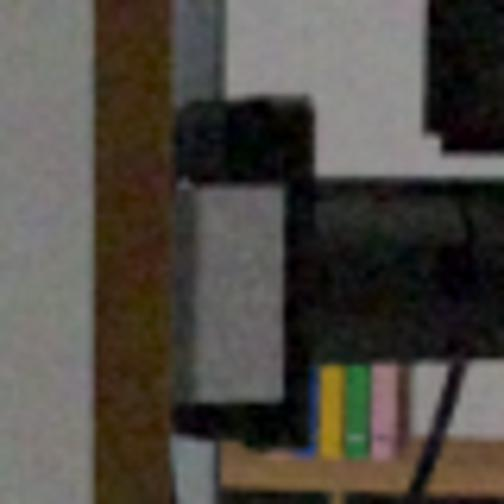

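>>> move:
  target:
    - [0.034,0.0355,-0.109,0,0,-0.02,-0.3,0,0,0,0,0,0,1]
    - [0.015,-0.0108,-0.0698,0,0,0,-0.3,0,0,0,0,0,0,1]
    - [0.018,-0.019,0.008,0,0,0,-0.3,0,0,0,0,0,0,1]
  speed: 0.08
  blend: 0.01

>>> move:
  target:
    - [0,0,0,0,0,0,-0.3,-0.2965,-0.0763,-0.353,-0.138,0.015,-0.047,-1]
    - [0,0,0,0,0,0,-0.3,-0.2553,0.245,-0.61,-0.2766,0.0297,-0.0947,-1]
  speed: 0.2
  blend: 0.03
  cameras: ["cam_right_wrist", "cam_high"]

Scene clock: 1998.73 s.
left_arm: end_effector_position=(+0.3212, +0.0040, +0.2733) grip_measured=+0.025 grip_effort_nm=-1.05 end_effector_quat_wxyz=(+0.679, +0.681, +0.197, +0.189) | right_arm: end_effector_position=(+0.3688, -0.3946, +0.0946) grip_measured=+1.000 grip_effort_nm=0.02 end_effector_quat_wxyz=(+0.567, +0.132, +0.804, -0.116)
Joint positions: left_arm=[-0.474 1.257 0.632 0.618 0.526 1.564 0.048] | right_arm=[-0.029 1.527 0.342 0.837 0.269 0.057 0.094]
Joint torques (N m): left_arm=[-2 -2.89 13.31 2.76 -0.01 -0.19] | right_arm=[-0.1 -5.08 5.41 1.97 0.1 -0.02]
Heat: left arm: 61 °C; right arm: 44 °C.
Hand target: left_arm +0.3225, -0.0126, +0.3302; +0.726, +0.636, +0.147, +0.217 | right_arm +0.3733, -0.3951, +0.1062; +0.581, +0.133, +0.795, -0.116
Off the commanded pose: left_arm 0.059 m, 10 deg | right_arm 0.012 m, 2 deg.
move: off_target (left_arm, right_arm)

Scene clock: 2002.83 s.
left_arm: end_effector_position=(+0.3212, +0.0040, +0.2733) grip_measured=+0.025 grip_effort_nm=-1.05 end_effector_quat_wxyz=(+0.679, +0.681, +0.197, +0.189) | right_arm: end_effector_position=(+0.1395, -0.1378, +0.3491) grip_measured=-0.991 grip_effort_nm=-0.46 end_effector_quat_wxyz=(+0.517, -0.245, +0.804, +0.162)
Joint positions: left_arm=[-0.474 1.257 0.632 0.618 0.526 1.564 0.048] | right_arm=[1.43 0.78 1.213 -1.003 0.697 0.397 0]
Joint torques (N m): left_arm=[-1.96 -2.95 13.26 2.77 -0.02 -0.19] | right_arm=[0.44 1.25 7.88 1.36 0.62 0.16]
Heat: left arm: 61 °C; right arm: 44 °C.
Hand target: left_arm +0.3225, -0.0126, +0.3302; +0.726, +0.636, +0.147, +0.217 | right_arm +0.1421, -0.1452, +0.3574; +0.523, -0.233, +0.805, +0.152
Off the commanded pose: left_arm 0.059 m, 10 deg | right_arm 0.011 m, 2 deg.
move: off_target (left_arm, right_arm)
Images, in order (width x height): cam_high 896x504, cam_right_wrist 896x504.

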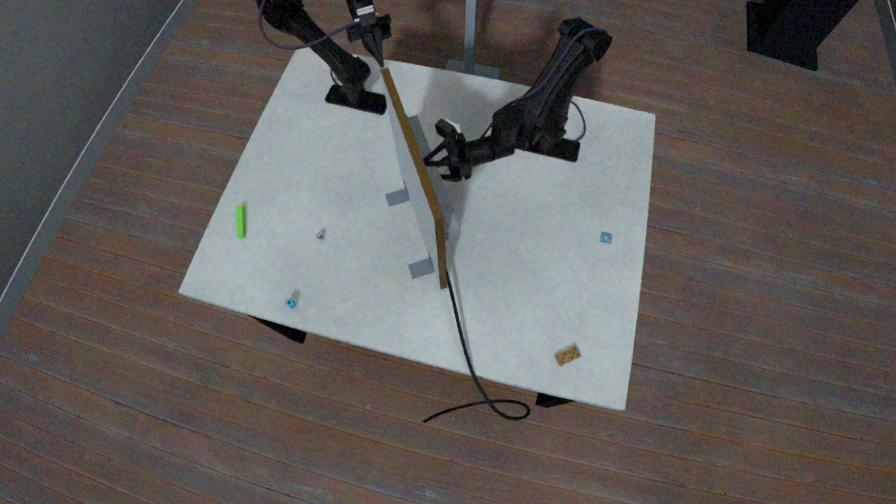

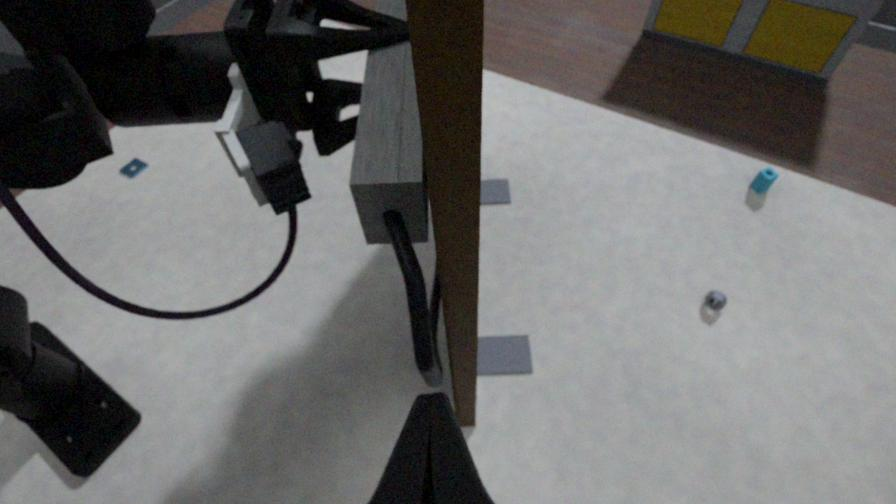

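>>> zoom_image:
  camera: "cam_right_wrist"
  region: [340, 60, 490, 260]

Scaled by 2.520.

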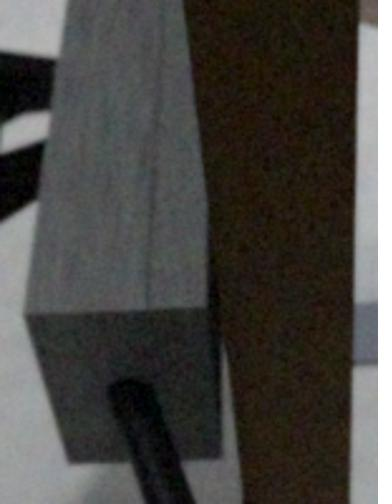

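>>> move:
  target: [0,0,0,0,0,0,-0.3,0,0.05,0,0,0,0,-1]
  speed: 0.15
  cameras: ["cam_right_wrist"]

>>> zoom_image:
  camera: "cam_right_wrist"
  region: [360, 0, 510, 200]

Scene clock: 2009.67 s.
left_arm: end_effector_position=(+0.3212, +0.0040, +0.2733) grip_measured=+0.025 grip_effort_nm=-1.05 end_effector_quat_wxyz=(+0.679, +0.681, +0.197, +0.189) | right_arm: end_effector_position=(+0.1220, -0.1092, +0.3454) grip_measured=-0.991 grip_effort_nm=-0.46 end_effector_quat_wxyz=(+0.511, -0.250, +0.807, +0.156)
Joint positions: left_arm=[-0.474 1.257 0.632 0.618 0.526 1.564 0.048] | right_arm=[1.619 0.896 1.259 -1.062 0.843 0.557 0]
Joint torques (N m): left_arm=[-2.04 -3 13.33 2.74 -0.02 -0.19] | right_arm=[0.77 0.1 7.8 1.17 0.76 0.11]
Heat: left arm: 62 °C; right arm: 42 °C.
Hand target: left_arm +0.3225, -0.0126, +0.3302; +0.726, +0.636, +0.147, +0.217 | right_arm +0.1261, -0.1198, +0.3575; +0.523, -0.233, +0.805, +0.152
Off the commanded pose: left_arm 0.059 m, 10 deg | right_arm 0.017 m, 2 deg.
move: off_target (left_arm, right_arm)
Images, in order (width x height): cam_right_wrist 896x504.

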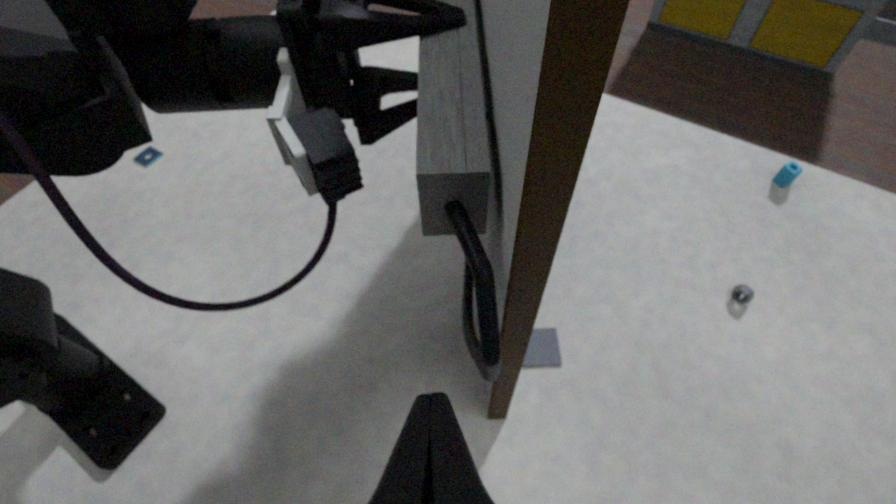

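Scaled by 2.520.

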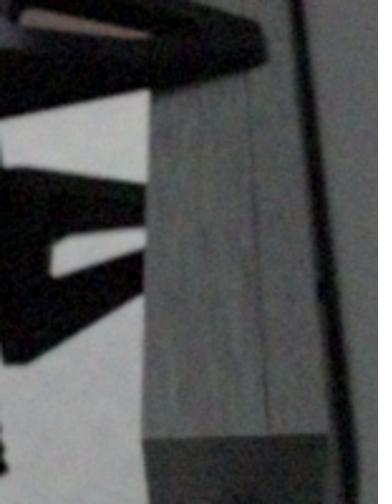

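>>> zoom_image:
  camera: "cam_right_wrist"
  region: [465, 70, 515, 190]

>>> zoom_image:
  camera: "cam_right_wrist"
  region: [455, 0, 505, 100]

Scaled by 4.200.

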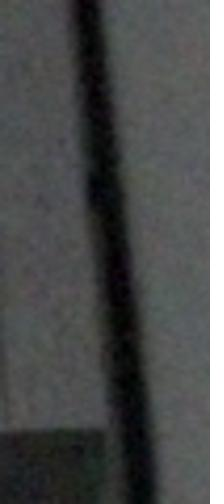

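Scaled by 5.040.

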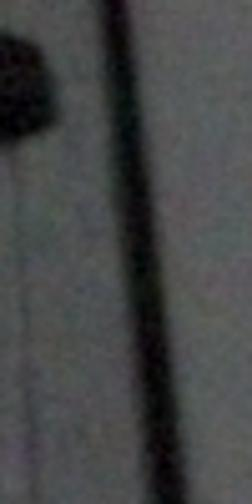

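>>> move:
  target:
    - [-0.003,0.0,-0.09,0,0,0,-0.3,0,0,0,0,0,0,-1]
    - [0.0,0.0,-0.16,0,0,0,-0.3,0,0,0,0,0,0,-1]
  speed: 0.08
  blend: 0.01
  cameras: ["cam_right_wrist"]

>>> zoom_image:
  camera: "cam_right_wrist"
  region: [380, 0, 540, 240]

Scene clock: 2029.47 s.
left_arm: end_effector_position=(+0.2914, +0.0733, +0.2962) grip_measured=+0.025 grip_effort_nm=-1.05 end_effector_quat_wxyz=(+0.700, +0.653, +0.176, +0.229) | right_arm: end_effector_position=(+0.1220, -0.1093, +0.3453) grip_measured=-0.991 grip_effort_nm=-0.46 end_effector_quat_wxyz=(+0.511, -0.250, +0.807, +0.156)
Joint positions: left_arm=[-0.244 0.984 0.48 0.619 0.727 1.546 0.048] | right_arm=[1.619 0.896 1.259 -1.062 0.843 0.558 0]
Joint torques (N m): left_arm=[0.21 -4.25 7.28 1.98 0.6 -0.63] | right_arm=[0.64 0.01 7.72 1.19 0.74 0.14]
Heat: left arm: 62 °C; right arm: 40 °C.
Hand target: left_arm +0.2755, +0.0699, +0.3161; +0.726, +0.636, +0.147, +0.217 | right_arm +0.1260, -0.1198, +0.3575; +0.523, -0.233, +0.805, +0.152
Off the commanded pose: left_arm 0.026 m, 5 deg | right_arm 0.017 m, 2 deg.
move: off_target (left_arm, right_arm)
Images, in order (width x height): cam_right_wrist 896x504.

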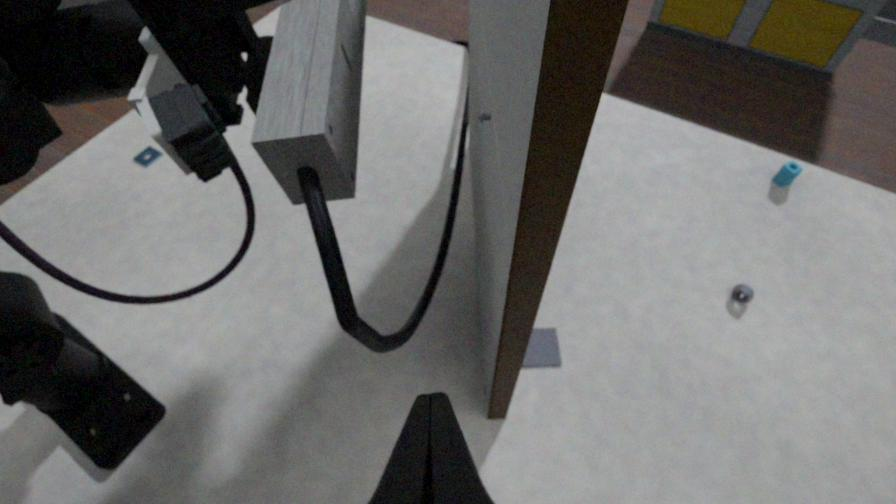

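Scaled by 2.100.

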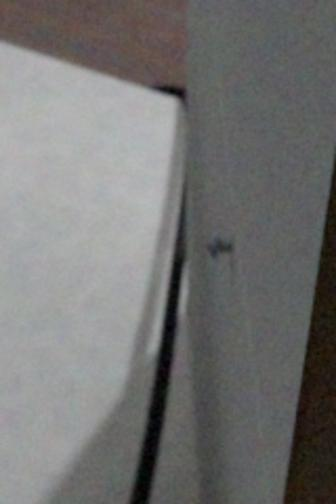

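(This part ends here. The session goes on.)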